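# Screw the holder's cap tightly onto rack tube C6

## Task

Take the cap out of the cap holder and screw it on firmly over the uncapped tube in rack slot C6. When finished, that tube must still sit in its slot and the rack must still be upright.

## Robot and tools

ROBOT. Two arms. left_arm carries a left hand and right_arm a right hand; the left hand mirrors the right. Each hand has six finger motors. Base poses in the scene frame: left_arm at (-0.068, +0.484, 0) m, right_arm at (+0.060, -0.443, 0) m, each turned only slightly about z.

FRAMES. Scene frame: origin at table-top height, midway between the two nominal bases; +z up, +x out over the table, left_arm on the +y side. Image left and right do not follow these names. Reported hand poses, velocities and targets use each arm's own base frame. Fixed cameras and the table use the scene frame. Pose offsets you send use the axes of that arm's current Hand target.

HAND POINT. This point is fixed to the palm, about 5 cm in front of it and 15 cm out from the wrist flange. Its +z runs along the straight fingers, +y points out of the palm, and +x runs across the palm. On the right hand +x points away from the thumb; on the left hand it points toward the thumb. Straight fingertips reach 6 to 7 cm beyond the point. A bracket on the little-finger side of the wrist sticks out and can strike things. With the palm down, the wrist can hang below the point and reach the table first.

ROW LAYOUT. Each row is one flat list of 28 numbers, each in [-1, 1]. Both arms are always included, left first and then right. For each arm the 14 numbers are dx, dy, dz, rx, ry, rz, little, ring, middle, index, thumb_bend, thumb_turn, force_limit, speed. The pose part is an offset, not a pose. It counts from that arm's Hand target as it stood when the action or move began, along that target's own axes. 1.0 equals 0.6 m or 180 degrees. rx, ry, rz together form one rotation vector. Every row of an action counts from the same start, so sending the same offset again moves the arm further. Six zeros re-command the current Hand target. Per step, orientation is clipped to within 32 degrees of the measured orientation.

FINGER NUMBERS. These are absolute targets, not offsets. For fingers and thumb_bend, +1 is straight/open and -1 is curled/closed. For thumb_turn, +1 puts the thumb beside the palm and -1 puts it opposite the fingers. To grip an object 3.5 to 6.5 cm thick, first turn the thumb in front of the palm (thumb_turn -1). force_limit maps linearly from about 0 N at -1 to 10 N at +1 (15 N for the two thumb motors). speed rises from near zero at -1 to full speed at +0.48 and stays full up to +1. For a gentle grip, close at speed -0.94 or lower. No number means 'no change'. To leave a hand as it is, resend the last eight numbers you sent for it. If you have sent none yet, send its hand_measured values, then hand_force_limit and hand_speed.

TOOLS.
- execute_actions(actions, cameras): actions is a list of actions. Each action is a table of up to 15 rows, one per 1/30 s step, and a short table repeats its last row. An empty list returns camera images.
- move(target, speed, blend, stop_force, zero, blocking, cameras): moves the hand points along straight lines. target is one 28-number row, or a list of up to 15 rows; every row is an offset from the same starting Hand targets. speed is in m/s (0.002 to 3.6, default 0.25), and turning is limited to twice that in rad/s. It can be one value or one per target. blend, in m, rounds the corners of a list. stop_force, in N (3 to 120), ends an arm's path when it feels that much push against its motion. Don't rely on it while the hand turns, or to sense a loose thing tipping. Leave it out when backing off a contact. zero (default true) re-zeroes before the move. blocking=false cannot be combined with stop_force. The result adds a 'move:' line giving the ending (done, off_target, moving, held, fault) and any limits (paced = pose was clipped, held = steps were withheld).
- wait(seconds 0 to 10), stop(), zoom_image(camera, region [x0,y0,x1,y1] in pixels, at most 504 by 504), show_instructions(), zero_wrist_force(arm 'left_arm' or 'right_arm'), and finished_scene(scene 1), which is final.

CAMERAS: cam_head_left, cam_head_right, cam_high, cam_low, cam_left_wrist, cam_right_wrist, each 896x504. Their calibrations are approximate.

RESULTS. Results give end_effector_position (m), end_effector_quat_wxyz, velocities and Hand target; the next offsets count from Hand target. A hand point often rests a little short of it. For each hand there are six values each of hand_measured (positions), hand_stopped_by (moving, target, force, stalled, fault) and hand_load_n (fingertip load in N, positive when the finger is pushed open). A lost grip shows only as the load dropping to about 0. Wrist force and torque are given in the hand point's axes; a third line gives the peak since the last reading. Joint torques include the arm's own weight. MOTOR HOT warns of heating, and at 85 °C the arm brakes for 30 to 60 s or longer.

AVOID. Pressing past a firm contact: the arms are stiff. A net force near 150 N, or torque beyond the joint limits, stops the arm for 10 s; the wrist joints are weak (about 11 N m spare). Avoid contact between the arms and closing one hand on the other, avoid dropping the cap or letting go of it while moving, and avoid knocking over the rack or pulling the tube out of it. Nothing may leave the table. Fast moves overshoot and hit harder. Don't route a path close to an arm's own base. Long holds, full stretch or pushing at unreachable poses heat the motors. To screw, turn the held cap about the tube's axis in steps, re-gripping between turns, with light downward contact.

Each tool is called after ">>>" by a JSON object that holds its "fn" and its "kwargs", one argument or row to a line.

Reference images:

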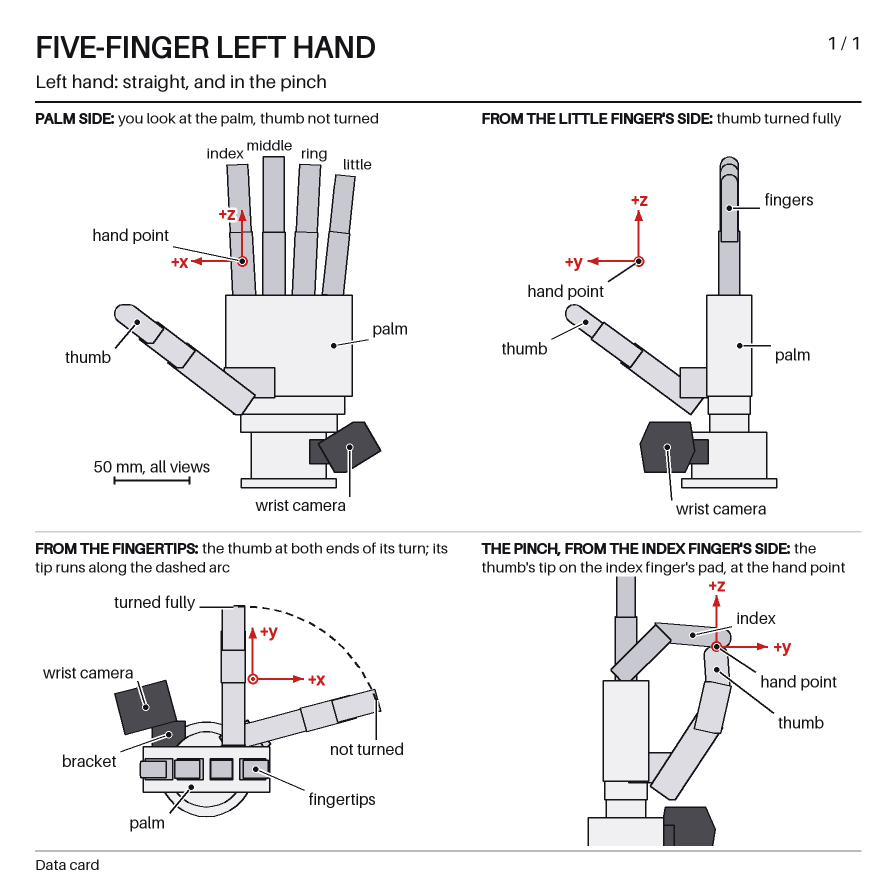

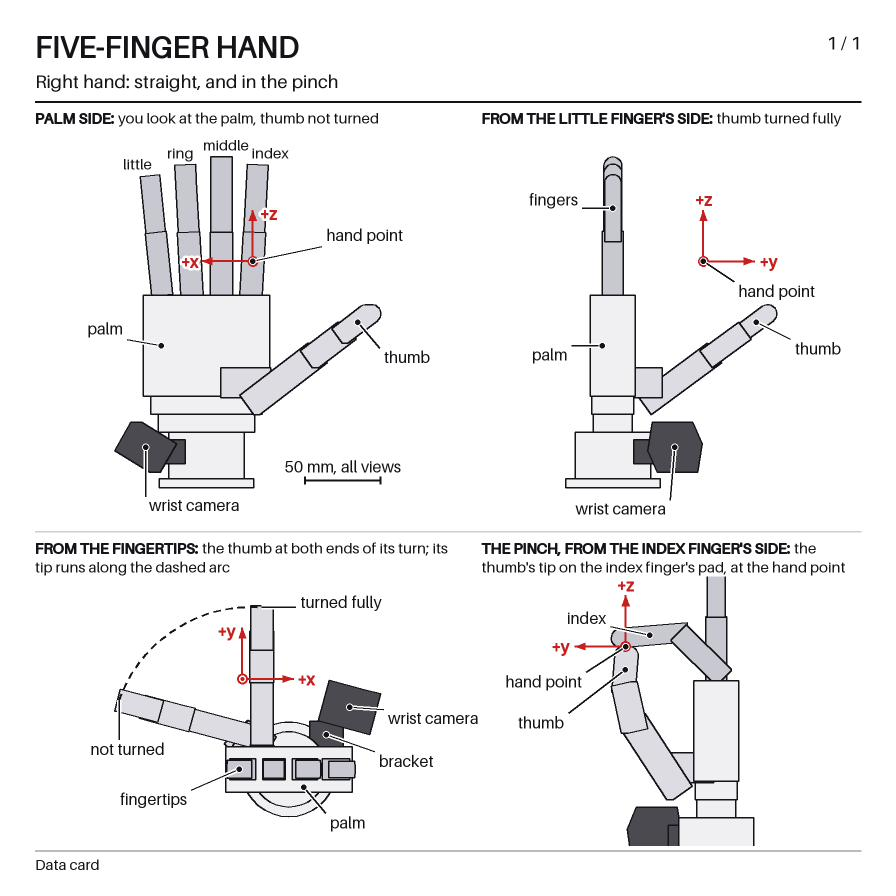

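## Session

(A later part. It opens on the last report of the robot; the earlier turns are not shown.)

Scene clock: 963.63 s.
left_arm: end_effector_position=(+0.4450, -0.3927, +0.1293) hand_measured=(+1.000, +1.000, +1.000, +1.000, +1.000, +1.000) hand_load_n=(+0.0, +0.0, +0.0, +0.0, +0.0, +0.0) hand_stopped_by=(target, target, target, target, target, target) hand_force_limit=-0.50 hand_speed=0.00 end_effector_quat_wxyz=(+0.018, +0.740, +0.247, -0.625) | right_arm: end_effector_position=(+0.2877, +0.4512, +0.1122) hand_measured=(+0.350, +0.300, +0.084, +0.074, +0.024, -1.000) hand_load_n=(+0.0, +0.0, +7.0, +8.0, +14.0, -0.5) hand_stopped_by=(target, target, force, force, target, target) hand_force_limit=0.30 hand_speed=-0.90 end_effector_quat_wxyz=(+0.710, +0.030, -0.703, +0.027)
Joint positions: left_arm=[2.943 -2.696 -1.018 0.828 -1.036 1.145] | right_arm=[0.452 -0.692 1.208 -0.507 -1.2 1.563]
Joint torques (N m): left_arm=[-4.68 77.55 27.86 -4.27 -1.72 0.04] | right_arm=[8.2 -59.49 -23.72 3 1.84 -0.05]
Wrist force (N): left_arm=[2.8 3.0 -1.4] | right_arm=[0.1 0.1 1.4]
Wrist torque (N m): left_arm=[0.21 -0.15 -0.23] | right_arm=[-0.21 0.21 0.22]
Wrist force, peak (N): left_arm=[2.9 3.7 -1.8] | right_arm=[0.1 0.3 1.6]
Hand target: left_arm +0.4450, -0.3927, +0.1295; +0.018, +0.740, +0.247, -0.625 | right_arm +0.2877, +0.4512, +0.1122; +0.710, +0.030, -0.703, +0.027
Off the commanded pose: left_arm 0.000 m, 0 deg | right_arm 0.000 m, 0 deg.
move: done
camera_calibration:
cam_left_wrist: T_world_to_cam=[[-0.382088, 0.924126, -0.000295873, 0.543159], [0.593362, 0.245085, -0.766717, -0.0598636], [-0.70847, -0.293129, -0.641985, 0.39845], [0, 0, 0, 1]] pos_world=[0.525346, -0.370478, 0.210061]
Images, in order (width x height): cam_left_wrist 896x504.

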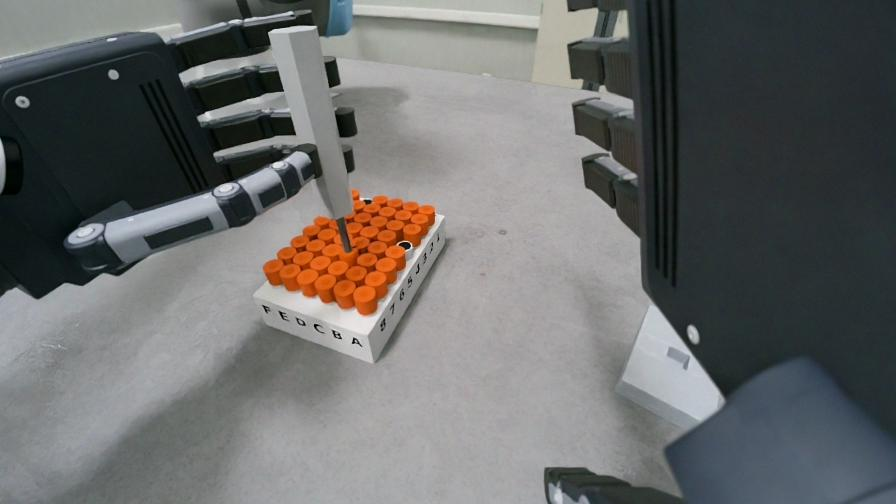

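>>> {"fn": "move", "kwargs": {
  "target": [
    [0,0,0,0,0,0,1,1,1,1,1,1,-0.5,0,0,-0.00444,-0.00186,-0.1111,0,0,0.35,0.3,-0.14,-0.14,0.02,-1,0.3,-0.9]
  ],
  "speed": 0.15,
  "cameras": ["cam_left_wrist"]
}}

>>> {"fn": "zoom_image", "kwargs": {
  "camera": "cam_left_wrist",
  "region": [326, 232, 376, 282]
}}

Scene clock: 974.40 s.
left_arm: end_effector_position=(+0.4450, -0.3927, +0.1295) hand_measured=(+1.000, +1.000, +1.000, +1.000, +1.000, +1.000) hand_load_n=(+0.0, +0.0, +0.0, +0.0, +0.0, +0.0) hand_stopped_by=(target, target, target, target, target, target) hand_force_limit=-0.50 hand_speed=0.00 end_effector_quat_wxyz=(+0.018, +0.740, +0.247, -0.625) | right_arm: end_effector_position=(+0.2890, +0.4486, +0.1123) hand_measured=(+0.350, +0.300, +0.084, +0.074, +0.024, -1.000) hand_load_n=(+0.0, +0.0, +6.0, +9.5, +14.0, +0.5) hand_stopped_by=(target, target, force, force, target, target) hand_force_limit=0.30 hand_speed=-0.90 end_effector_quat_wxyz=(+0.704, -0.093, -0.698, -0.096)
Joint positions: left_arm=[2.943 -2.696 -1.018 0.828 -1.036 1.145] | right_arm=[0.341 -0.841 1.495 -0.643 -0.962 1.563]
Joint torques (N m): left_arm=[-4.45 78.58 26.67 -3.4 -1.72 0.88] | right_arm=[7.11 -22.84 -12.53 3.74 0.28 1.49]
Wrist force (N): left_arm=[3.0 3.2 -1.3] | right_arm=[-2.0 -0.1 1.7]
Wrist torque (N m): left_arm=[0.22 -0.16 -0.22] | right_arm=[-0.17 0.19 0.25]
Wrist force, peak (N): left_arm=[2.9 3.3 -1.5] | right_arm=[-2.0 -0.1 1.7]
Hand target: left_arm +0.4450, -0.3927, +0.1295; +0.018, +0.740, +0.247, -0.625 | right_arm +0.2890, +0.4486, +0.1122; +0.704, -0.094, -0.697, -0.096
Off the commanded pose: left_arm 0.000 m, 0 deg | right_arm 0.000 m, 0 deg.
move: done
camera_calibration:
cam_left_wrist: T_world_to_cam=[[-0.381804, 0.924243, -0.000425525, 0.543171], [0.593661, 0.244888, -0.766549, -0.0599504], [-0.708373, -0.292924, -0.642186, 0.398614], [0, 0, 0, 1]] pos_world=[0.525343, -0.370577, 0.210261]
Images, in order (width x height): cam_left_wrist 896x504.

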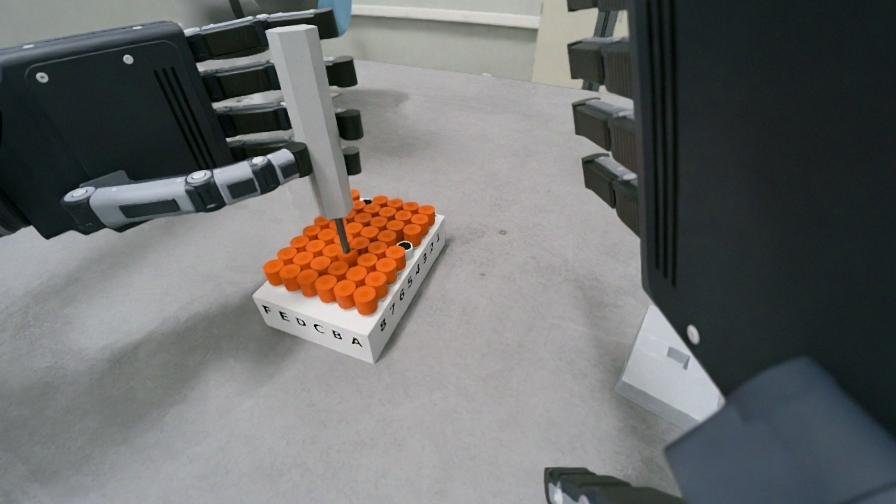

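Scaled by 10.080.

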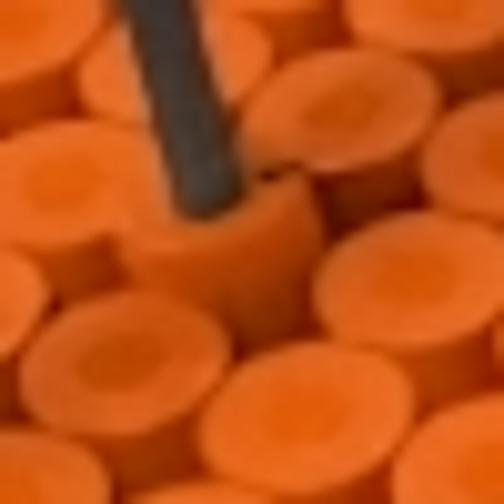

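>>> {"fn": "move", "kwargs": {
  "target": [
    [0,0,0,0,0,0,1,1,1,1,1,1,-0.5,0,0,-0.0049,0.00294,-0.1111,0,0,0.35,0.3,-0.14,-0.14,0.02,-1,0.3,-0.9]
  ],
  "speed": 0.15,
  "cameras": ["cam_left_wrist"]
}}

>>> {"fn": "zoom_image", "kwargs": {
  "camera": "cam_left_wrist",
  "region": [326, 232, 376, 282]
}}

Scene clock: 987.47 s.
left_arm: end_effector_position=(+0.4450, -0.3927, +0.1295) hand_measured=(+1.000, +1.000, +1.000, +1.000, +1.000, +1.000) hand_load_n=(+0.0, +0.0, +0.0, +0.0, +0.0, +0.0) hand_stopped_by=(target, target, target, target, target, target) hand_force_limit=-0.50 hand_speed=0.00 end_effector_quat_wxyz=(+0.018, +0.740, +0.247, -0.625) | right_arm: end_effector_position=(+0.2866, +0.4462, +0.1123) hand_measured=(+0.350, +0.300, +0.084, +0.074, +0.024, -1.000) hand_load_n=(+0.0, +0.0, +6.5, +9.0, +14.0, +0.5) hand_stopped_by=(target, target, force, force, target, target) hand_force_limit=0.30 hand_speed=-0.90 end_effector_quat_wxyz=(+0.677, -0.214, -0.670, -0.215)
Joint positions: left_arm=[2.943 -2.696 -1.018 0.828 -1.036 1.145] | right_arm=[0.246 -0.999 1.792 -0.778 -0.707 1.561]
Joint torques (N m): left_arm=[-3.7 77.7 13.75 -0.99 -0.45 0.53] | right_arm=[8.71 -18.88 -9.76 2.95 0.38 1.46]
Wrist force (N): left_arm=[2.7 3.0 -1.2] | right_arm=[-1.9 -0.1 1.4]
Wrist torque (N m): left_arm=[0.19 -0.13 -0.23] | right_arm=[-0.19 0.21 0.24]
Wrist force, peak (N): left_arm=[2.8 3.3 -1.4] | right_arm=[-1.8 -0.1 2.1]
Hand target: left_arm +0.4450, -0.3927, +0.1295; +0.018, +0.740, +0.247, -0.625 | right_arm +0.2865, +0.4463, +0.1122; +0.677, -0.214, -0.670, -0.215
Off the commanded pose: left_arm 0.000 m, 0 deg | right_arm 0.000 m, 0 deg.
move: done
camera_calibration:
cam_left_wrist: T_world_to_cam=[[-0.381804, 0.924243, -0.000425525, 0.543171], [0.593661, 0.244888, -0.766549, -0.0599504], [-0.708373, -0.292924, -0.642186, 0.398614], [0, 0, 0, 1]] pos_world=[0.525343, -0.370577, 0.210261]
Images, in order (width x height): cam_left_wrist 896x504.

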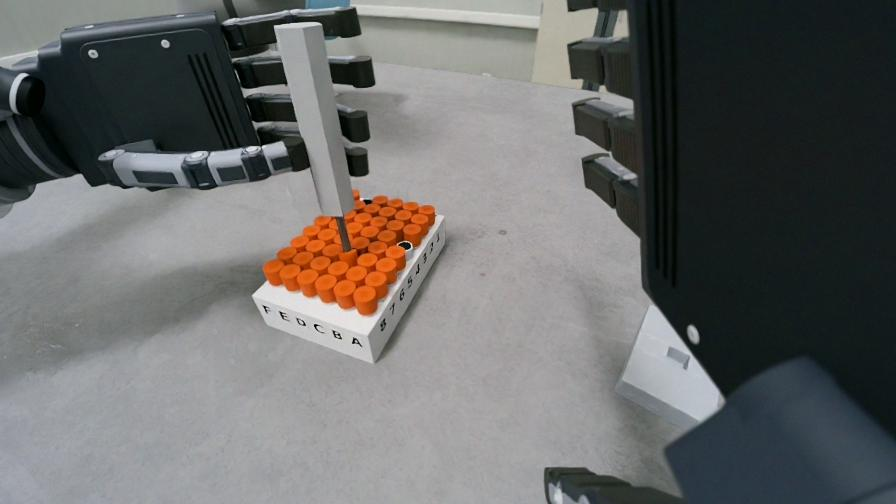

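Scaled by 10.080.

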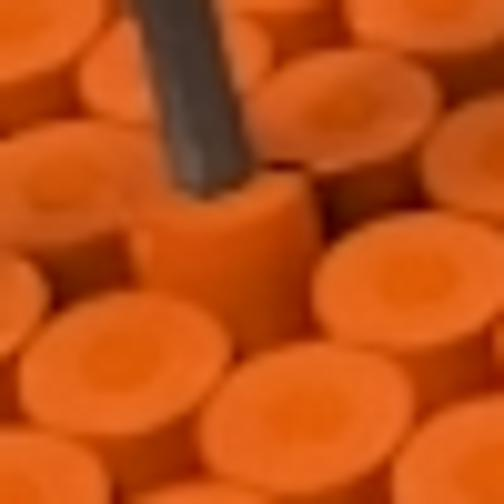

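>>> {"fn": "move", "kwargs": {
  "target": [
    [0,0,0,0,0,0,1,1,1,1,1,1,-0.5,0,0,-0.00198,0.00127,-0.1111,0,0,0.35,0.3,-0.14,-0.14,0.02,-1,0.3,-0.9]
  ],
  "speed": 0.15,
  "cameras": ["cam_left_wrist"]
}}

>>> {"fn": "zoom_image", "kwargs": {
  "camera": "cam_left_wrist",
  "region": [326, 232, 376, 282]
}}

>>> {"fn": "move", "kwargs": {
  "target": [
    [0,0,0,0,0,0,1,1,1,1,1,1,-0.5,0,-0.005,0,0,0,0,0,0.35,0.3,-0.14,-0.14,0.02,-1,0.3,-0.9]
  ],
  "speed": 0.004,
  "stop_force": 3.5,
  "cameras": ["cam_left_wrist"]
}}

>>> {"fn": "zoom_image", "kwargs": {
  "camera": "cam_left_wrist",
  "region": [326, 232, 376, 282]
}}

Scene clock: 996.67 s.
left_arm: end_effector_position=(+0.4450, -0.3927, +0.1295) hand_measured=(+1.000, +1.000, +1.000, +1.000, +1.000, +1.000) hand_load_n=(+0.0, +0.0, +0.0, +0.0, +0.0, +0.0) hand_stopped_by=(target, target, target, target, target, target) hand_force_limit=-0.50 hand_speed=0.00 end_effector_quat_wxyz=(+0.018, +0.740, +0.247, -0.625) | right_arm: end_effector_position=(+0.2853, +0.4457, +0.1123) hand_measured=(+0.350, +0.300, +0.084, +0.074, +0.024, -1.000) hand_load_n=(+0.0, +0.5, +6.5, +9.0, +13.5, +0.0) hand_stopped_by=(target, target, force, force, target, target) hand_force_limit=0.30 hand_speed=-0.90 end_effector_quat_wxyz=(+0.630, -0.329, -0.623, -0.328)
Joint positions: left_arm=[2.943 -2.696 -1.018 0.828 -1.036 1.145] | right_arm=[0.183 -1.156 2.068 -0.893 -0.422 1.557]
Joint torques (N m): left_arm=[-2.09 77.5 2.01 -0.29 0.7 0.36] | right_arm=[8.52 -13.77 -10.59 2.87 1.13 0.78]
Wrist force (N): left_arm=[2.7 3.0 -1.5] | right_arm=[-1.6 -0.4 0.9]
Wrist torque (N m): left_arm=[0.20 -0.13 -0.23] | right_arm=[-0.19 0.17 0.26]
Wrist force, peak (N): left_arm=[3.0 3.4 -1.3] | right_arm=[-2.4 -0.2 1.9]
Hand target: left_arm +0.4450, -0.3927, +0.1295; +0.018, +0.740, +0.247, -0.625 | right_arm +0.2852, +0.4457, +0.1122; +0.630, -0.329, -0.623, -0.328
Off the commanded pose: left_arm 0.000 m, 0 deg | right_arm 0.000 m, 0 deg.
move: done
camera_calibration:
cam_left_wrist: T_world_to_cam=[[-0.381804, 0.924243, -0.000425525, 0.543171], [0.593661, 0.244888, -0.766549, -0.0599504], [-0.708373, -0.292924, -0.642186, 0.398614], [0, 0, 0, 1]] pos_world=[0.525343, -0.370577, 0.210261]
Images, in order (width x height): cam_left_wrist 896x504.

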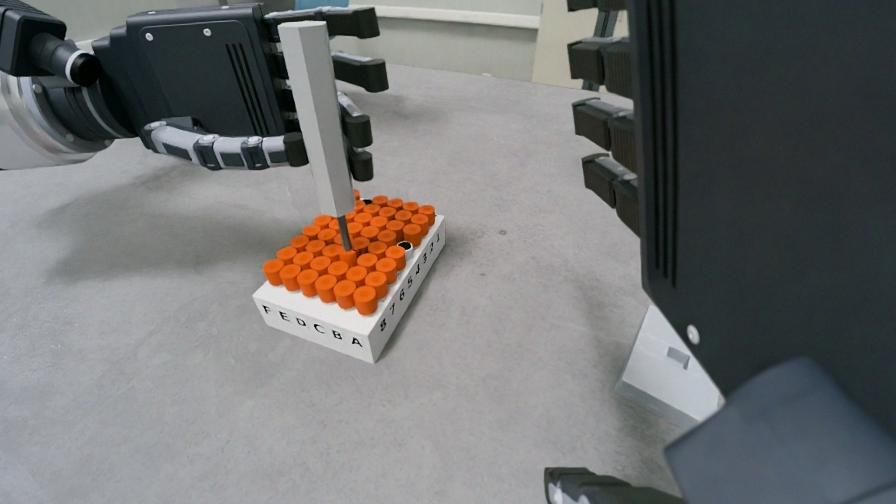

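Scaled by 10.080.

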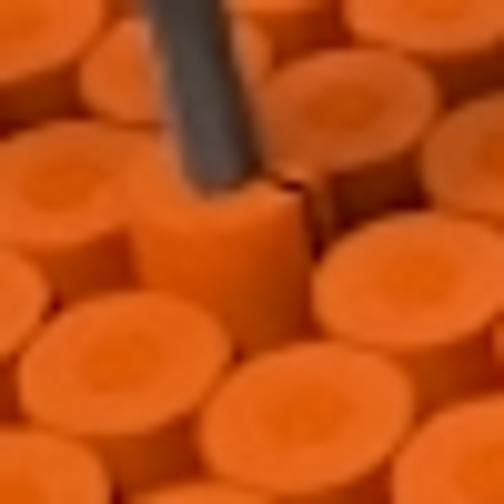

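Scene clock: 998.00 s.
left_arm: end_effector_position=(+0.4450, -0.3927, +0.1295) hand_measured=(+1.000, +1.000, +1.000, +1.000, +1.000, +1.000) hand_load_n=(+0.0, +0.0, -0.5, +0.0, +0.0, +0.0) hand_stopped_by=(target, target, target, target, target, target) hand_force_limit=-0.50 hand_speed=0.00 end_effector_quat_wxyz=(+0.018, +0.740, +0.247, -0.625) | right_arm: end_effector_position=(+0.2852, +0.4457, +0.1092) hand_measured=(+0.350, +0.300, +0.084, +0.074, +0.024, -1.000) hand_load_n=(+0.0, +0.0, +6.5, +8.5, +13.5, +0.0) hand_stopped_by=(target, target, force, force, target, target) hand_force_limit=0.30 hand_speed=-0.90 end_effector_quat_wxyz=(+0.630, -0.329, -0.623, -0.328)
Joint positions: left_arm=[2.943 -2.696 -1.018 0.828 -1.036 1.145] | right_arm=[0.183 -1.149 2.07 -0.901 -0.422 1.557]
Joint torques (N m): left_arm=[-0.16 77.46 0.19 -0.48 1.02 0.03] | right_arm=[9.46 -29.87 -3.67 2.57 1.93 -1.36]
Wrist force (N): left_arm=[2.6 3.1 -1.3] | right_arm=[-1.8 -0.2 0.7]
Wrist torque (N m): left_arm=[0.21 -0.12 -0.24] | right_arm=[-0.15 0.19 0.26]
Wrist force, peak (N): left_arm=[2.7 3.4 -1.2] | right_arm=[-2.1 -0.7 0.7]
Hand target: left_arm +0.4450, -0.3927, +0.1295; +0.018, +0.740, +0.247, -0.625 | right_arm +0.2852, +0.4457, +0.1092; +0.630, -0.329, -0.623, -0.328
Off the commanded pose: left_arm 0.000 m, 0 deg | right_arm 0.000 m, 0 deg.
move: done
camera_calibration:
cam_left_wrist: T_world_to_cam=[[-0.381804, 0.924243, -0.000425525, 0.543171], [0.593661, 0.244888, -0.766549, -0.0599504], [-0.708373, -0.292924, -0.642186, 0.398614], [0, 0, 0, 1]] pos_world=[0.525343, -0.370577, 0.210261]
Images, in order (width x height): cam_left_wrist 896x504.

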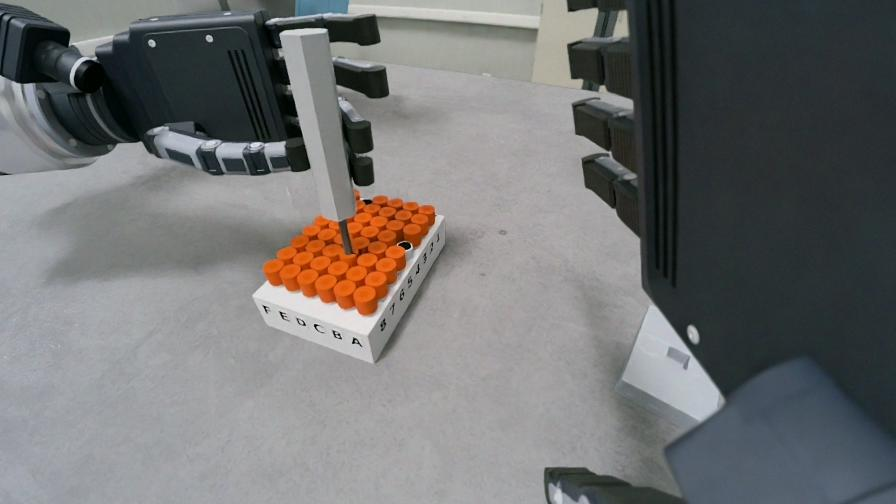

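Scaled by 10.080.

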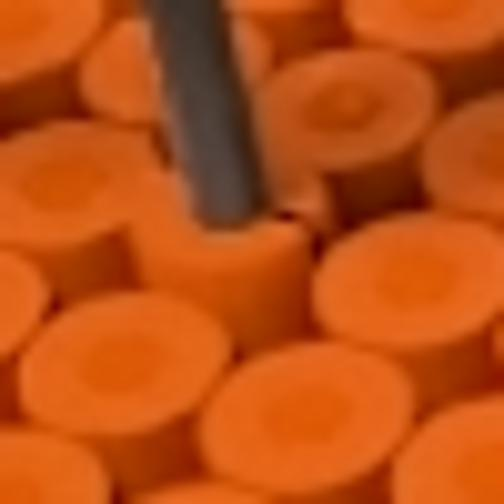

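>>> {"fn": "wait", "kwargs": {
  "seconds": 0,
  "cameras": ["cam_head_left", "cam_low"]
}}

>>> {"fn": "zoom_image", "kwargs": {
  "camera": "cam_head_left",
  "region": [440, 215, 560, 285]
}}

>>> {"fn": "zoom_image", "kwargs": {
  "camera": "cam_low",
  "region": [220, 260, 340, 330]
}}

Scene clock: 1008.00 s.
left_arm: end_effector_position=(+0.4450, -0.3927, +0.1295) hand_measured=(+1.000, +1.000, +1.000, +1.000, +1.000, +1.000) hand_load_n=(+0.0, +0.0, +0.0, +0.0, +0.5, +0.0) hand_stopped_by=(target, target, target, target, target, target) hand_force_limit=-0.50 hand_speed=0.00 end_effector_quat_wxyz=(+0.018, +0.740, +0.247, -0.625) | right_arm: end_effector_position=(+0.2852, +0.4457, +0.1092) hand_measured=(+0.350, +0.300, +0.084, +0.074, +0.024, -1.000) hand_load_n=(+0.0, -0.5, +6.5, +9.0, +14.0, +0.0) hand_stopped_by=(target, target, force, force, target, target) hand_force_limit=0.30 hand_speed=-0.90 end_effector_quat_wxyz=(+0.630, -0.329, -0.623, -0.328)
Joint positions: left_arm=[2.943 -2.696 -1.018 0.828 -1.036 1.145] | right_arm=[0.183 -1.149 2.07 -0.901 -0.422 1.557]
Joint torques (N m): left_arm=[1.1 77 -0.18 -0.56 1.69 -0.18] | right_arm=[7.86 -35.92 -17.81 2.26 1.69 -1.33]
Wrist force (N): left_arm=[2.9 3.0 -1.3] | right_arm=[-1.8 -0.5 0.8]
Wrist torque (N m): left_arm=[0.20 -0.15 -0.22] | right_arm=[-0.20 0.18 0.26]
Wrist force, peak (N): left_arm=[2.9 3.2 -1.4] | right_arm=[-2.1 -0.3 0.9]
Hand target: left_arm +0.4450, -0.3927, +0.1295; +0.018, +0.740, +0.247, -0.625 | right_arm +0.2852, +0.4457, +0.1092; +0.630, -0.329, -0.623, -0.328
Off the commanded pose: left_arm 0.000 m, 0 deg | right_arm 0.000 m, 0 deg.
Images, in order (width x height): cam_head_left 896x504, cam_low 896x504.

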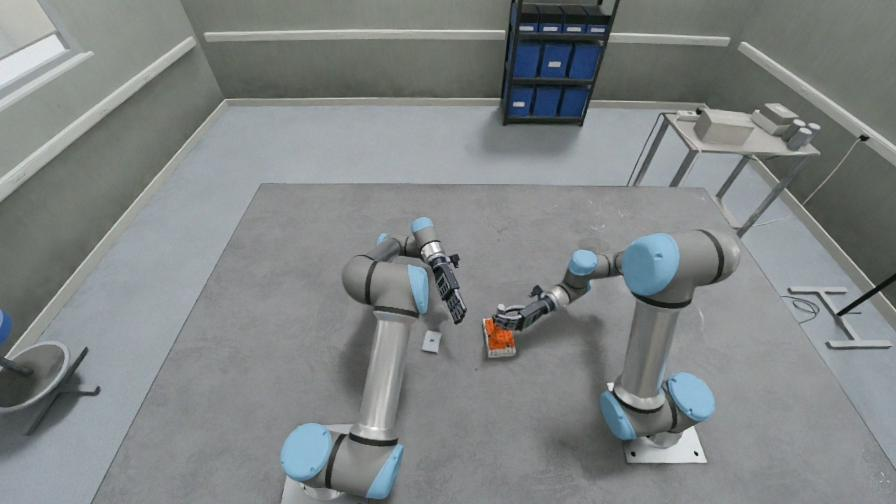

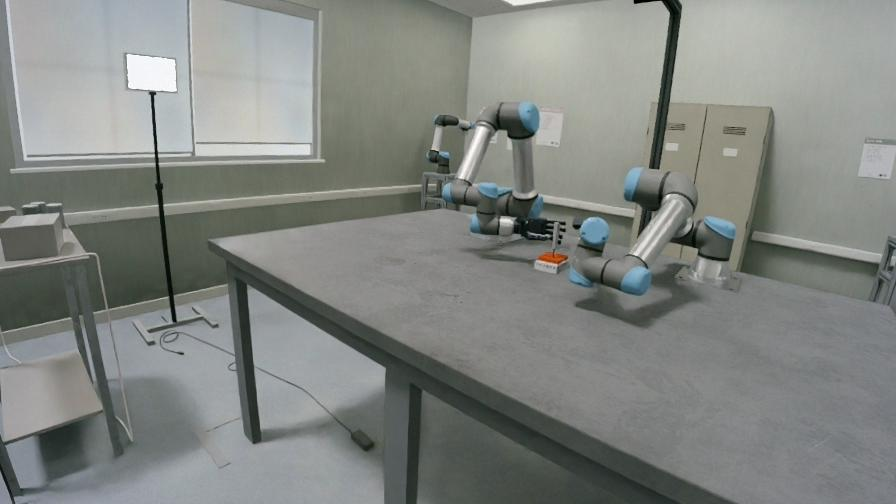

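Scaled by 4.200.

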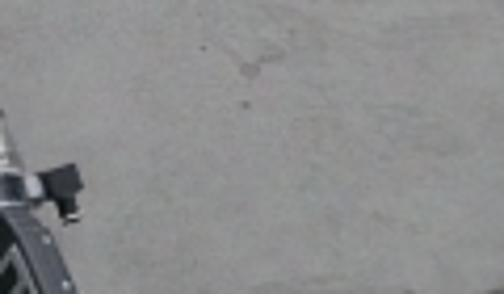

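Scaled by 4.200.

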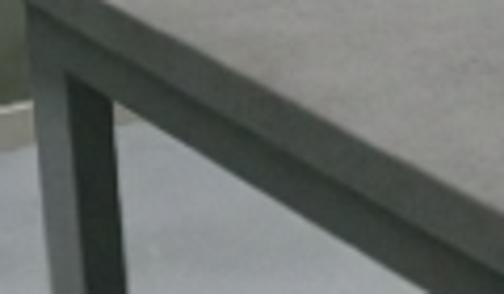

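>>> {"fn": "move", "kwargs": {
  "target": [
    [0.0235,-0.1037,0.0337,-0.1816,-0.0549,-0.0423,1,1,1,1,1,1,-0.5,0,0,0,0,0,0,0,0.35,0.3,-0.14,-0.14,0.02,-1,0.3,-0.9]
  ],
  "speed": 0.25,
  "cameras": ["cam_left_wrist"]
}}

>>> {"fn": "zoom_image", "kwargs": {
  "camera": "cam_left_wrist",
  "region": [336, 196, 386, 246]
}}

>>> {"fn": "move", "kwargs": {
  "target": [
    [0.0235,-0.1037,0.0337,-0.1816,-0.0549,-0.0423,1,1,1,1,1,1,-0.5,0,0,0,0,0,0,0,0.35,0.3,-0.14,-0.14,0.02,-1,0.3,-0.9]
  ],
  "speed": 0.25,
  "cameras": ["cam_left_wrist"]
}}

>>> {"fn": "zoom_image", "kwargs": {
  "camera": "cam_left_wrist",
  "region": [376, 160, 426, 210]
}}

Scene clock: 1011.63 s.
left_arm: end_effector_position=(+0.4038, -0.3401, +0.1296) hand_measured=(+1.000, +1.000, +1.000, +1.000, +1.000, +1.000) hand_load_n=(+0.0, +0.0, +0.0, +0.0, +0.0, +0.0) hand_stopped_by=(target, target, target, target, target, target) hand_force_limit=-0.50 hand_speed=0.00 end_effector_quat_wxyz=(+0.205, +0.632, +0.458, -0.591) | right_arm: end_effector_position=(+0.2852, +0.4457, +0.1092) hand_measured=(+0.350, +0.300, +0.084, +0.074, +0.024, -1.000) hand_load_n=(+0.0, +0.0, +7.0, +8.5, +13.5, +0.0) hand_stopped_by=(target, target, force, force, target, target) hand_force_limit=0.30 hand_speed=-0.90 end_effector_quat_wxyz=(+0.630, -0.329, -0.623, -0.328)
Joint positions: left_arm=[3.168 -2.372 -1.731 1.321 -0.668 0.991] | right_arm=[0.183 -1.149 2.07 -0.901 -0.422 1.557]
Joint torques (N m): left_arm=[4.32 17.9 -3.04 -0.19 1.06 -0.41] | right_arm=[7.75 -38.14 -18.97 2.5 1.38 -1.33]
Wrist force (N): left_arm=[2.7 3.1 -1.4] | right_arm=[-1.9 -0.5 0.8]
Wrist torque (N m): left_arm=[0.21 -0.14 -0.12] | right_arm=[-0.21 0.21 0.24]
Wrist force, peak (N): left_arm=[2.6 4.8 -1.1] | right_arm=[-2.2 -0.5 0.9]
Hand target: left_arm +0.4037, -0.3401, +0.1295; +0.205, +0.632, +0.458, -0.591 | right_arm +0.2852, +0.4457, +0.1092; +0.630, -0.329, -0.623, -0.328
Off the commanded pose: left_arm 0.000 m, 0 deg | right_arm 0.000 m, 0 deg.
move: done
camera_calibration:
cam_left_wrist: T_world_to_cam=[[-0.84261, 0.538525, -0.000579145, 0.533615], [0.346292, 0.541006, -0.766417, 0.152396], [-0.412421, -0.645991, -0.642343, 0.145332], [0, 0, 0, 1]] pos_world=[0.456794, -0.275929, 0.210461]
Images, in order (width x height): cam_left_wrist 896x504.

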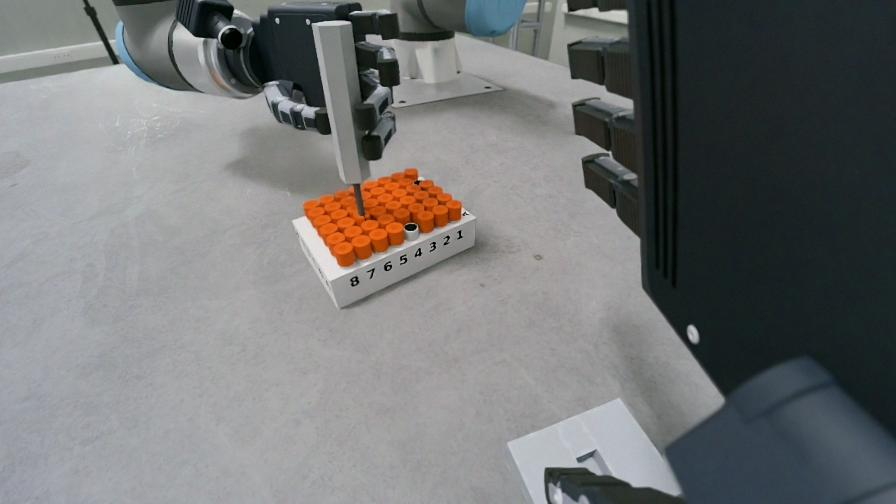

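Scaled by 10.080.

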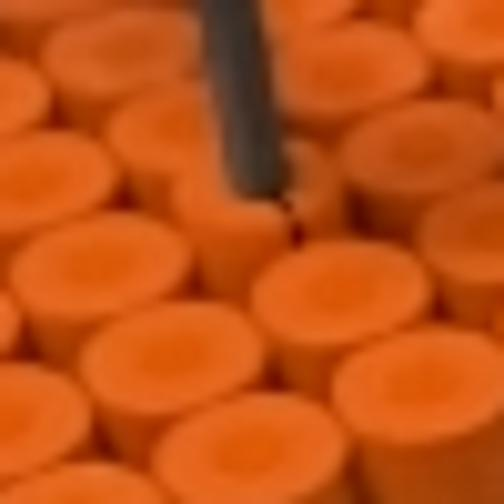

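Scene clock: 1013.43 s.
left_arm: end_effector_position=(+0.3397, -0.3206, +0.1296) hand_measured=(+1.000, +1.000, +1.000, +1.000, +1.000, +1.000) hand_load_n=(+0.0, +0.0, +0.0, +0.0, +0.0, +0.0) hand_stopped_by=(target, target, target, target, target, target) hand_force_limit=-0.50 hand_speed=0.00 end_effector_quat_wxyz=(+0.373, +0.465, +0.627, -0.502) end_effector_velocity=(-0.001, +0.000, +0.000) end_effector_angular_velocity=(+0.000, +0.006, +0.001) | right_arm: end_effector_position=(+0.2852, +0.4457, +0.1092) hand_measured=(+0.350, +0.300, +0.084, +0.074, +0.024, -1.000) hand_load_n=(+0.0, +0.0, +6.5, +8.5, +14.0, +0.0) hand_stopped_by=(target, target, force, force, target, target) hand_force_limit=0.30 hand_speed=-0.90 end_effector_quat_wxyz=(+0.630, -0.329, -0.623, -0.328)
Joint positions: left_arm=[3.307 -2.076 -2.251 2.125 -0.273 0.356] | right_arm=[0.183 -1.149 2.07 -0.901 -0.422 1.557]
Joint velocities: left_arm=[0 0 -0.001 -0.001 -0.001 -0.005] | right_arm=[within noise]
Joint torques (N m): left_arm=[5 7.07 -8.35 -1.2 2.55 -0.8] | right_arm=[8.32 -36.99 -17.68 2.66 1.66 -1.15]
Wrist force (N): left_arm=[2.9 3.3 -1.2] | right_arm=[-1.7 -0.5 0.9]
Wrist torque (N m): left_arm=[0.21 -0.15 -0.12] | right_arm=[-0.20 0.14 0.27]
Wrist force, peak (N): left_arm=[2.6 4.2 -1.9] | right_arm=[-2.1 -0.4 0.8]
Hand target: left_arm +0.3397, -0.3206, +0.1295; +0.373, +0.465, +0.627, -0.502 | right_arm +0.2852, +0.4457, +0.1092; +0.630, -0.329, -0.623, -0.328
Off the commanded pose: left_arm 0.000 m, 0 deg | right_arm 0.000 m, 0 deg.
move: done
camera_calibration:
cam_left_wrist: T_world_to_cam=[[-0.999114, -0.0420832, -0.000492032, 0.336203], [-0.0266587, 0.641874, -0.766346, 0.322993], [0.0325661, -0.765654, -0.642428, -0.0581076], [0, 0, 0, 1]] pos_world=[0.346408, -0.237663, 0.21036]
Images, in order (width x height): cam_left_wrist 896x504.

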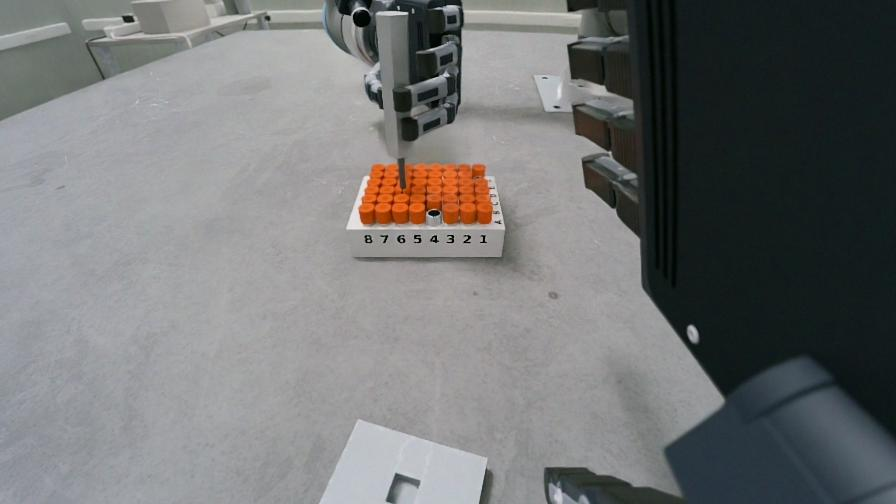

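Scaled by 10.080.

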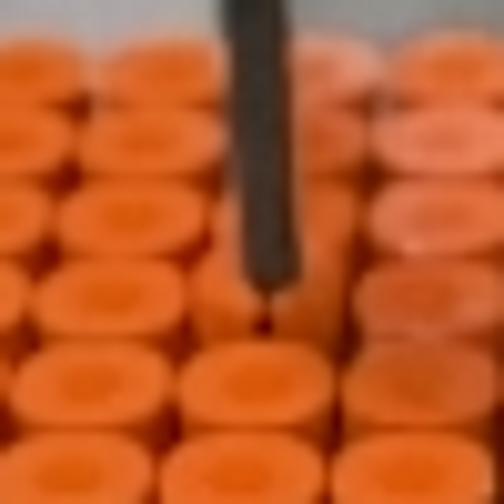

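>>> {"fn": "move", "kwargs": {
  "target": [
    [0,0,0,0,0,0,1,1,1,1,1,1,-0.5,0,-0.004,0,0,0,0,0,0.35,0.3,-0.14,-0.14,0.02,-1,0.3,-0.9]
  ],
  "speed": 0.004,
  "stop_force": 3.5,
  "cameras": ["cam_left_wrist"]
}}

>>> {"fn": "zoom_image", "kwargs": {
  "camera": "cam_left_wrist",
  "region": [376, 160, 426, 210]
}}

Scene clock: 1020.90 s.
left_arm: end_effector_position=(+0.3397, -0.3206, +0.1295) hand_measured=(+1.000, +1.000, +1.000, +1.000, +1.000, +1.000) hand_load_n=(+0.0, +0.0, -0.5, +0.0, +0.0, +0.0) hand_stopped_by=(target, target, target, target, target, target) hand_force_limit=-0.50 hand_speed=0.00 end_effector_quat_wxyz=(+0.373, +0.465, +0.627, -0.502) | right_arm: end_effector_position=(+0.2852, +0.4458, +0.1080) hand_measured=(+0.350, +0.300, +0.084, +0.074, +0.024, -1.000) hand_load_n=(+0.0, +0.0, +6.5, +9.0, +13.5, -1.0) hand_stopped_by=(target, target, force, force, target, target) hand_force_limit=0.30 hand_speed=-0.90 end_effector_quat_wxyz=(+0.630, -0.329, -0.623, -0.328)
Joint positions: left_arm=[3.307 -2.076 -2.252 2.125 -0.273 0.357] | right_arm=[0.183 -1.146 2.071 -0.904 -0.422 1.557]
Joint torques (N m): left_arm=[4.76 7.56 -8.51 -4.79 1.87 1.09] | right_arm=[5.93 -38.79 -17.96 2.43 1.81 -0.95]
Wrist force (N): left_arm=[2.7 3.3 -1.4] | right_arm=[2.3 -0.9 1.3]
Wrist torque (N m): left_arm=[0.23 -0.14 -0.13] | right_arm=[-0.23 0.22 0.28]
Wrist force, peak (N): left_arm=[3.0 3.4 -1.2] | right_arm=[3.4 -0.7 1.2]
Hand target: left_arm +0.3397, -0.3206, +0.1295; +0.373, +0.465, +0.627, -0.502 | right_arm +0.2852, +0.4458, +0.1080; +0.630, -0.329, -0.623, -0.328 (not the last commanded pose)
Off the commanded pose: left_arm 0.000 m, 0 deg | right_arm 0.001 m, 0 deg.
move: contact (right_arm)
camera_calibration:
cam_left_wrist: T_world_to_cam=[[-0.999106, -0.0422761, -0.000257401, 0.336007], [-0.0269555, 0.641703, -0.766479, 0.323003], [0.032569, -0.765787, -0.642269, -0.0582336], [0, 0, 0, 1]] pos_world=[0.34631, -0.237661, 0.21026]
Images, in order (width x height): cam_left_wrist 896x504.

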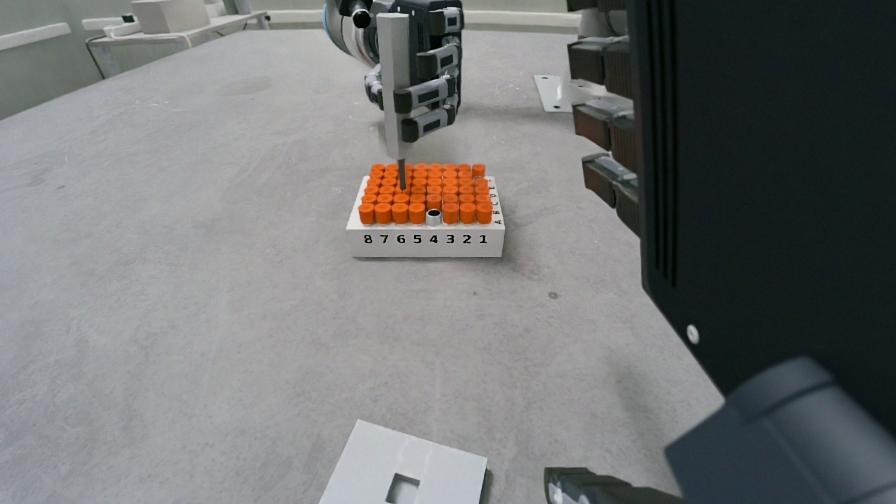

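Scaled by 10.080.

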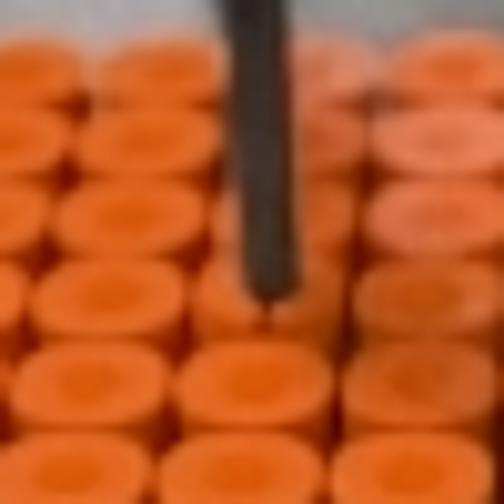

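>>> {"fn": "move", "kwargs": {
  "target": [
    [0,0,0,0,0,0,1,1,1,1,1,1,-0.5,0,-0.0002,-0.00387,0.00086,-0.1389,0,0,0.35,0.3,-0.14,-0.14,0.02,-1,0.3,-0.9]
  ],
  "speed": 0.15,
  "cameras": ["cam_left_wrist"]
}}

>>> {"fn": "zoom_image", "kwargs": {
  "camera": "cam_left_wrist",
  "region": [376, 160, 426, 210]
}}

Scene clock: 1025.93 s.
left_arm: end_effector_position=(+0.3397, -0.3206, +0.1295) hand_measured=(+1.000, +1.000, +1.000, +1.000, +1.000, +1.000) hand_load_n=(+0.0, +0.0, +0.0, +0.0, +0.0, +0.0) hand_stopped_by=(target, target, target, target, target, target) hand_force_limit=-0.50 hand_speed=0.00 end_effector_quat_wxyz=(+0.373, +0.465, +0.627, -0.502) | right_arm: end_effector_position=(+0.2829, +0.4448, +0.1079) hand_measured=(+0.350, +0.300, +0.084, +0.074, +0.024, -1.000) hand_load_n=(+0.0, +0.0, +4.5, +10.0, +13.0, +0.0) hand_stopped_by=(target, target, force, force, target, target) hand_force_limit=0.30 hand_speed=-0.90 end_effector_quat_wxyz=(+0.542, -0.459, -0.539, -0.454)
Joint positions: left_arm=[3.307 -2.076 -2.252 2.125 -0.273 0.357] | right_arm=[0.194 -1.331 2.36 -0.969 0.025 1.518]
Joint torques (N m): left_arm=[1.16 12 -6.61 -4.79 -1.12 0.96] | right_arm=[-8.04 -10.53 -18.28 -1.89 1.95 1.3]
Wrist force (N): left_arm=[2.8 3.3 -1.2] | right_arm=[-0.2 -1.1 1.8]
Wrist torque (N m): left_arm=[0.21 -0.14 -0.12] | right_arm=[-0.21 0.26 0.18]
Wrist force, peak (N): left_arm=[3.0 3.3 -1.3] | right_arm=[3.2 -2.7 3.5]
Hand target: left_arm +0.3397, -0.3206, +0.1295; +0.373, +0.465, +0.627, -0.502 | right_arm +0.2830, +0.4449, +0.1079; +0.543, -0.457, -0.537, -0.455
Off the commanded pose: left_arm 0.000 m, 0 deg | right_arm 0.000 m, 0 deg.
move: done
camera_calibration:
cam_left_wrist: T_world_to_cam=[[-0.999109, -0.0422009, -0.000191775, 0.336012], [-0.0269575, 0.641705, -0.766478, 0.323004], [0.0324691, -0.76579, -0.642271, -0.0581996], [0, 0, 0, 1]] pos_world=[0.34631, -0.237662, 0.21026]
Images, in order (width x height): cam_left_wrist 896x504.

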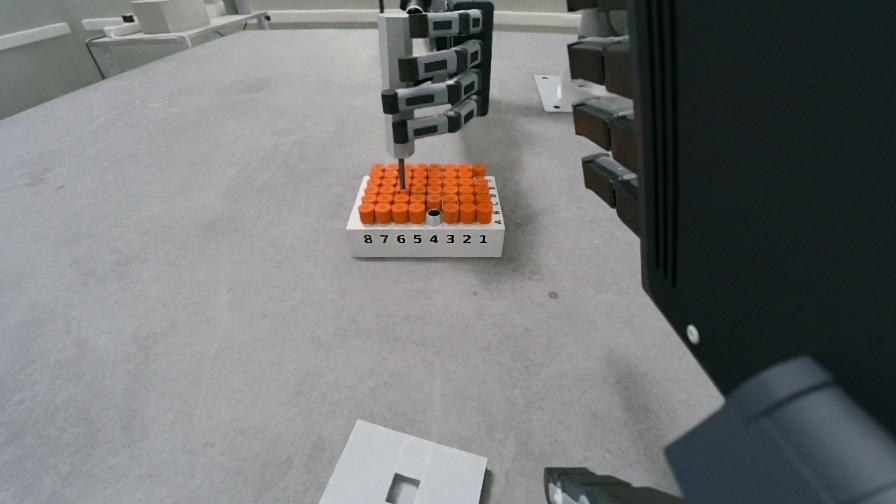

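Scaled by 10.080.

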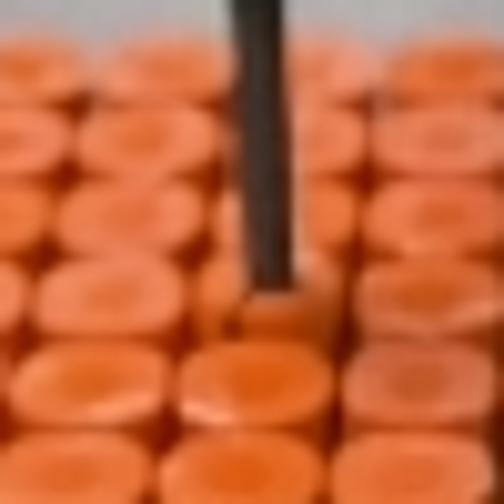

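>>> {"fn": "move", "kwargs": {
  "target": [
    [-0.0377,0.1001,0.0317,0.1816,0.0549,0.0423,1,1,1,1,1,1,-0.5,0,0,0,0,0,0,0,0.35,0.3,-0.14,-0.14,0.02,-1,0.3,-0.9]
  ],
  "speed": 0.25,
  "cameras": []
}}

>>> {"fn": "move", "kwargs": {
  "target": [
    [-0.0377,0.1001,0.0317,0.1816,0.0549,0.0423,1,1,1,1,1,1,-0.5,0,0,0,0,0,0,0,0.35,0.3,-0.14,-0.14,0.02,-1,0.3,-0.9]
  ],
  "speed": 0.25,
  "cameras": ["cam_left_wrist"]
}}

>>> {"fn": "zoom_image", "kwargs": {
  "camera": "cam_left_wrist",
  "region": [326, 232, 376, 282]
}}

Scene clock: 1032.43 s.
left_arm: end_effector_position=(+0.4037, -0.3401, +0.1294) hand_measured=(+1.000, +1.000, +1.000, +1.000, +1.000, +1.000) hand_load_n=(+0.0, +0.0, +0.0, -0.5, +0.0, +0.0) hand_stopped_by=(target, target, target, target, target, target) hand_force_limit=-0.50 hand_speed=0.00 end_effector_quat_wxyz=(+0.205, +0.631, +0.458, -0.591) | right_arm: end_effector_position=(+0.2830, +0.4448, +0.1079) hand_measured=(+0.350, +0.300, +0.084, +0.074, +0.024, -1.000) hand_load_n=(+0.0, +0.0, +5.0, +10.0, +12.5, +0.0) hand_stopped_by=(target, target, force, force, target, target) hand_force_limit=0.30 hand_speed=-0.90 end_effector_quat_wxyz=(+0.542, -0.459, -0.539, -0.454)
Joint positions: left_arm=[3.168 -2.372 -1.732 1.322 -0.667 0.99] | right_arm=[0.194 -1.33 2.36 -0.97 0.025 1.519]
Joint torques (N m): left_arm=[-1.53 61.99 20.52 -4.23 -2.22 0.9] | right_arm=[-8.07 -7.87 -17.29 -1.72 1.55 1.3]
Wrist force (N): left_arm=[2.7 3.2 -1.2] | right_arm=[-0.9 -1.1 2.0]
Wrist torque (N m): left_arm=[0.21 -0.12 -0.21] | right_arm=[-0.22 0.25 0.18]
Wrist force, peak (N): left_arm=[3.0 4.4 -2.2] | right_arm=[-1.1 -1.2 2.1]
Hand target: left_arm +0.4037, -0.3401, +0.1295; +0.205, +0.632, +0.458, -0.591 | right_arm +0.2830, +0.4448, +0.1079; +0.542, -0.459, -0.539, -0.454
Off the commanded pose: left_arm 0.000 m, 0 deg | right_arm 0.000 m, 0 deg.
move: done
No camera images: "cameras" was empty.

Scene clock: 1034.17 s.
left_arm: end_effector_position=(+0.4451, -0.3927, +0.1293) hand_measured=(+1.000, +1.000, +1.000, +1.000, +1.000, +1.000) hand_load_n=(+0.0, +0.0, +0.0, +0.0, +0.0, +0.0) hand_stopped_by=(target, target, target, target, target, target) hand_force_limit=-0.50 hand_speed=0.00 end_effector_quat_wxyz=(+0.018, +0.740, +0.247, -0.625) | right_arm: end_effector_position=(+0.2830, +0.4448, +0.1079) hand_measured=(+0.350, +0.300, +0.084, +0.074, +0.024, -1.000) hand_load_n=(+0.0, +0.0, +5.0, +10.5, +13.0, +0.0) hand_stopped_by=(target, target, force, force, target, target) hand_force_limit=0.30 hand_speed=-0.90 end_effector_quat_wxyz=(+0.542, -0.459, -0.539, -0.454)
Joint positions: left_arm=[2.943 -2.696 -1.018 0.828 -1.036 1.145] | right_arm=[0.194 -1.33 2.36 -0.97 0.025 1.519]
Joint torques (N m): left_arm=[-4.39 76.68 28.63 -4.56 -1.62 -0.06] | right_arm=[-8.46 -9.31 -17.63 -1.44 1.31 1.29]
Wrist force (N): left_arm=[2.7 3.1 -1.5] | right_arm=[-0.7 -1.0 2.0]
Wrist torque (N m): left_arm=[0.22 -0.13 -0.23] | right_arm=[-0.21 0.23 0.19]
Wrist force, peak (N): left_arm=[2.8 3.8 -1.8] | right_arm=[-0.9 -1.1 2.1]
Hand target: left_arm +0.4451, -0.3927, +0.1295; +0.018, +0.740, +0.247, -0.625 | right_arm +0.2830, +0.4448, +0.1079; +0.542, -0.459, -0.539, -0.454
Off the commanded pose: left_arm 0.000 m, 0 deg | right_arm 0.000 m, 0 deg.
move: done
camera_calibration:
cam_left_wrist: T_world_to_cam=[[-0.382088, 0.924126, -0.000295873, 0.543159], [0.593362, 0.245085, -0.766717, -0.0598636], [-0.70847, -0.293129, -0.641985, 0.39845], [0, 0, 0, 1]] pos_world=[0.525346, -0.370478, 0.210061]
Images, in order (width x height): cam_left_wrist 896x504.

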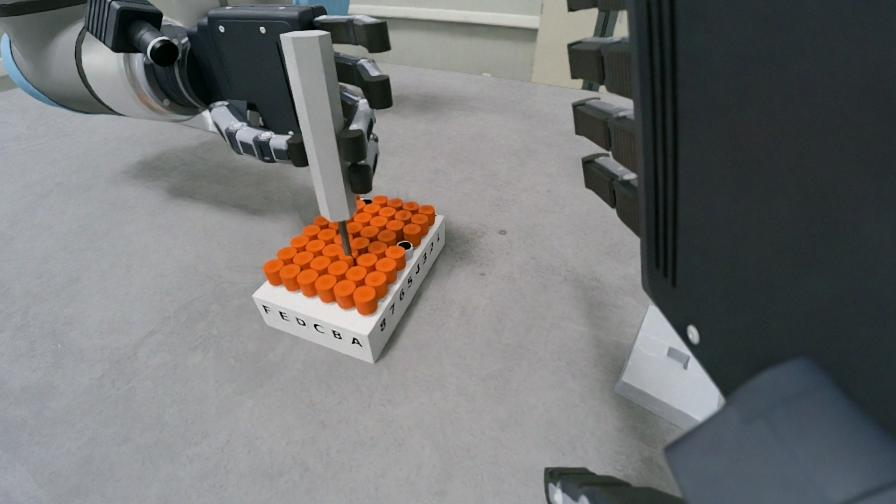

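Scaled by 10.080.

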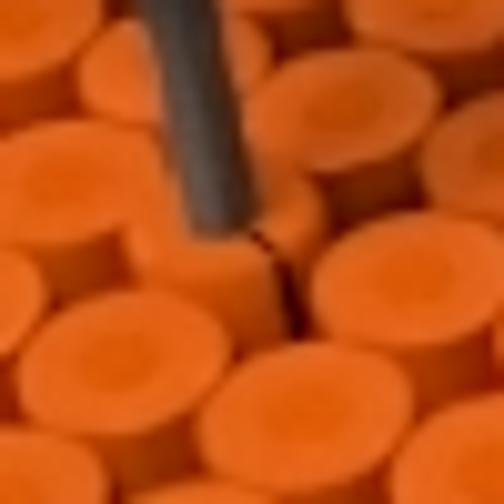

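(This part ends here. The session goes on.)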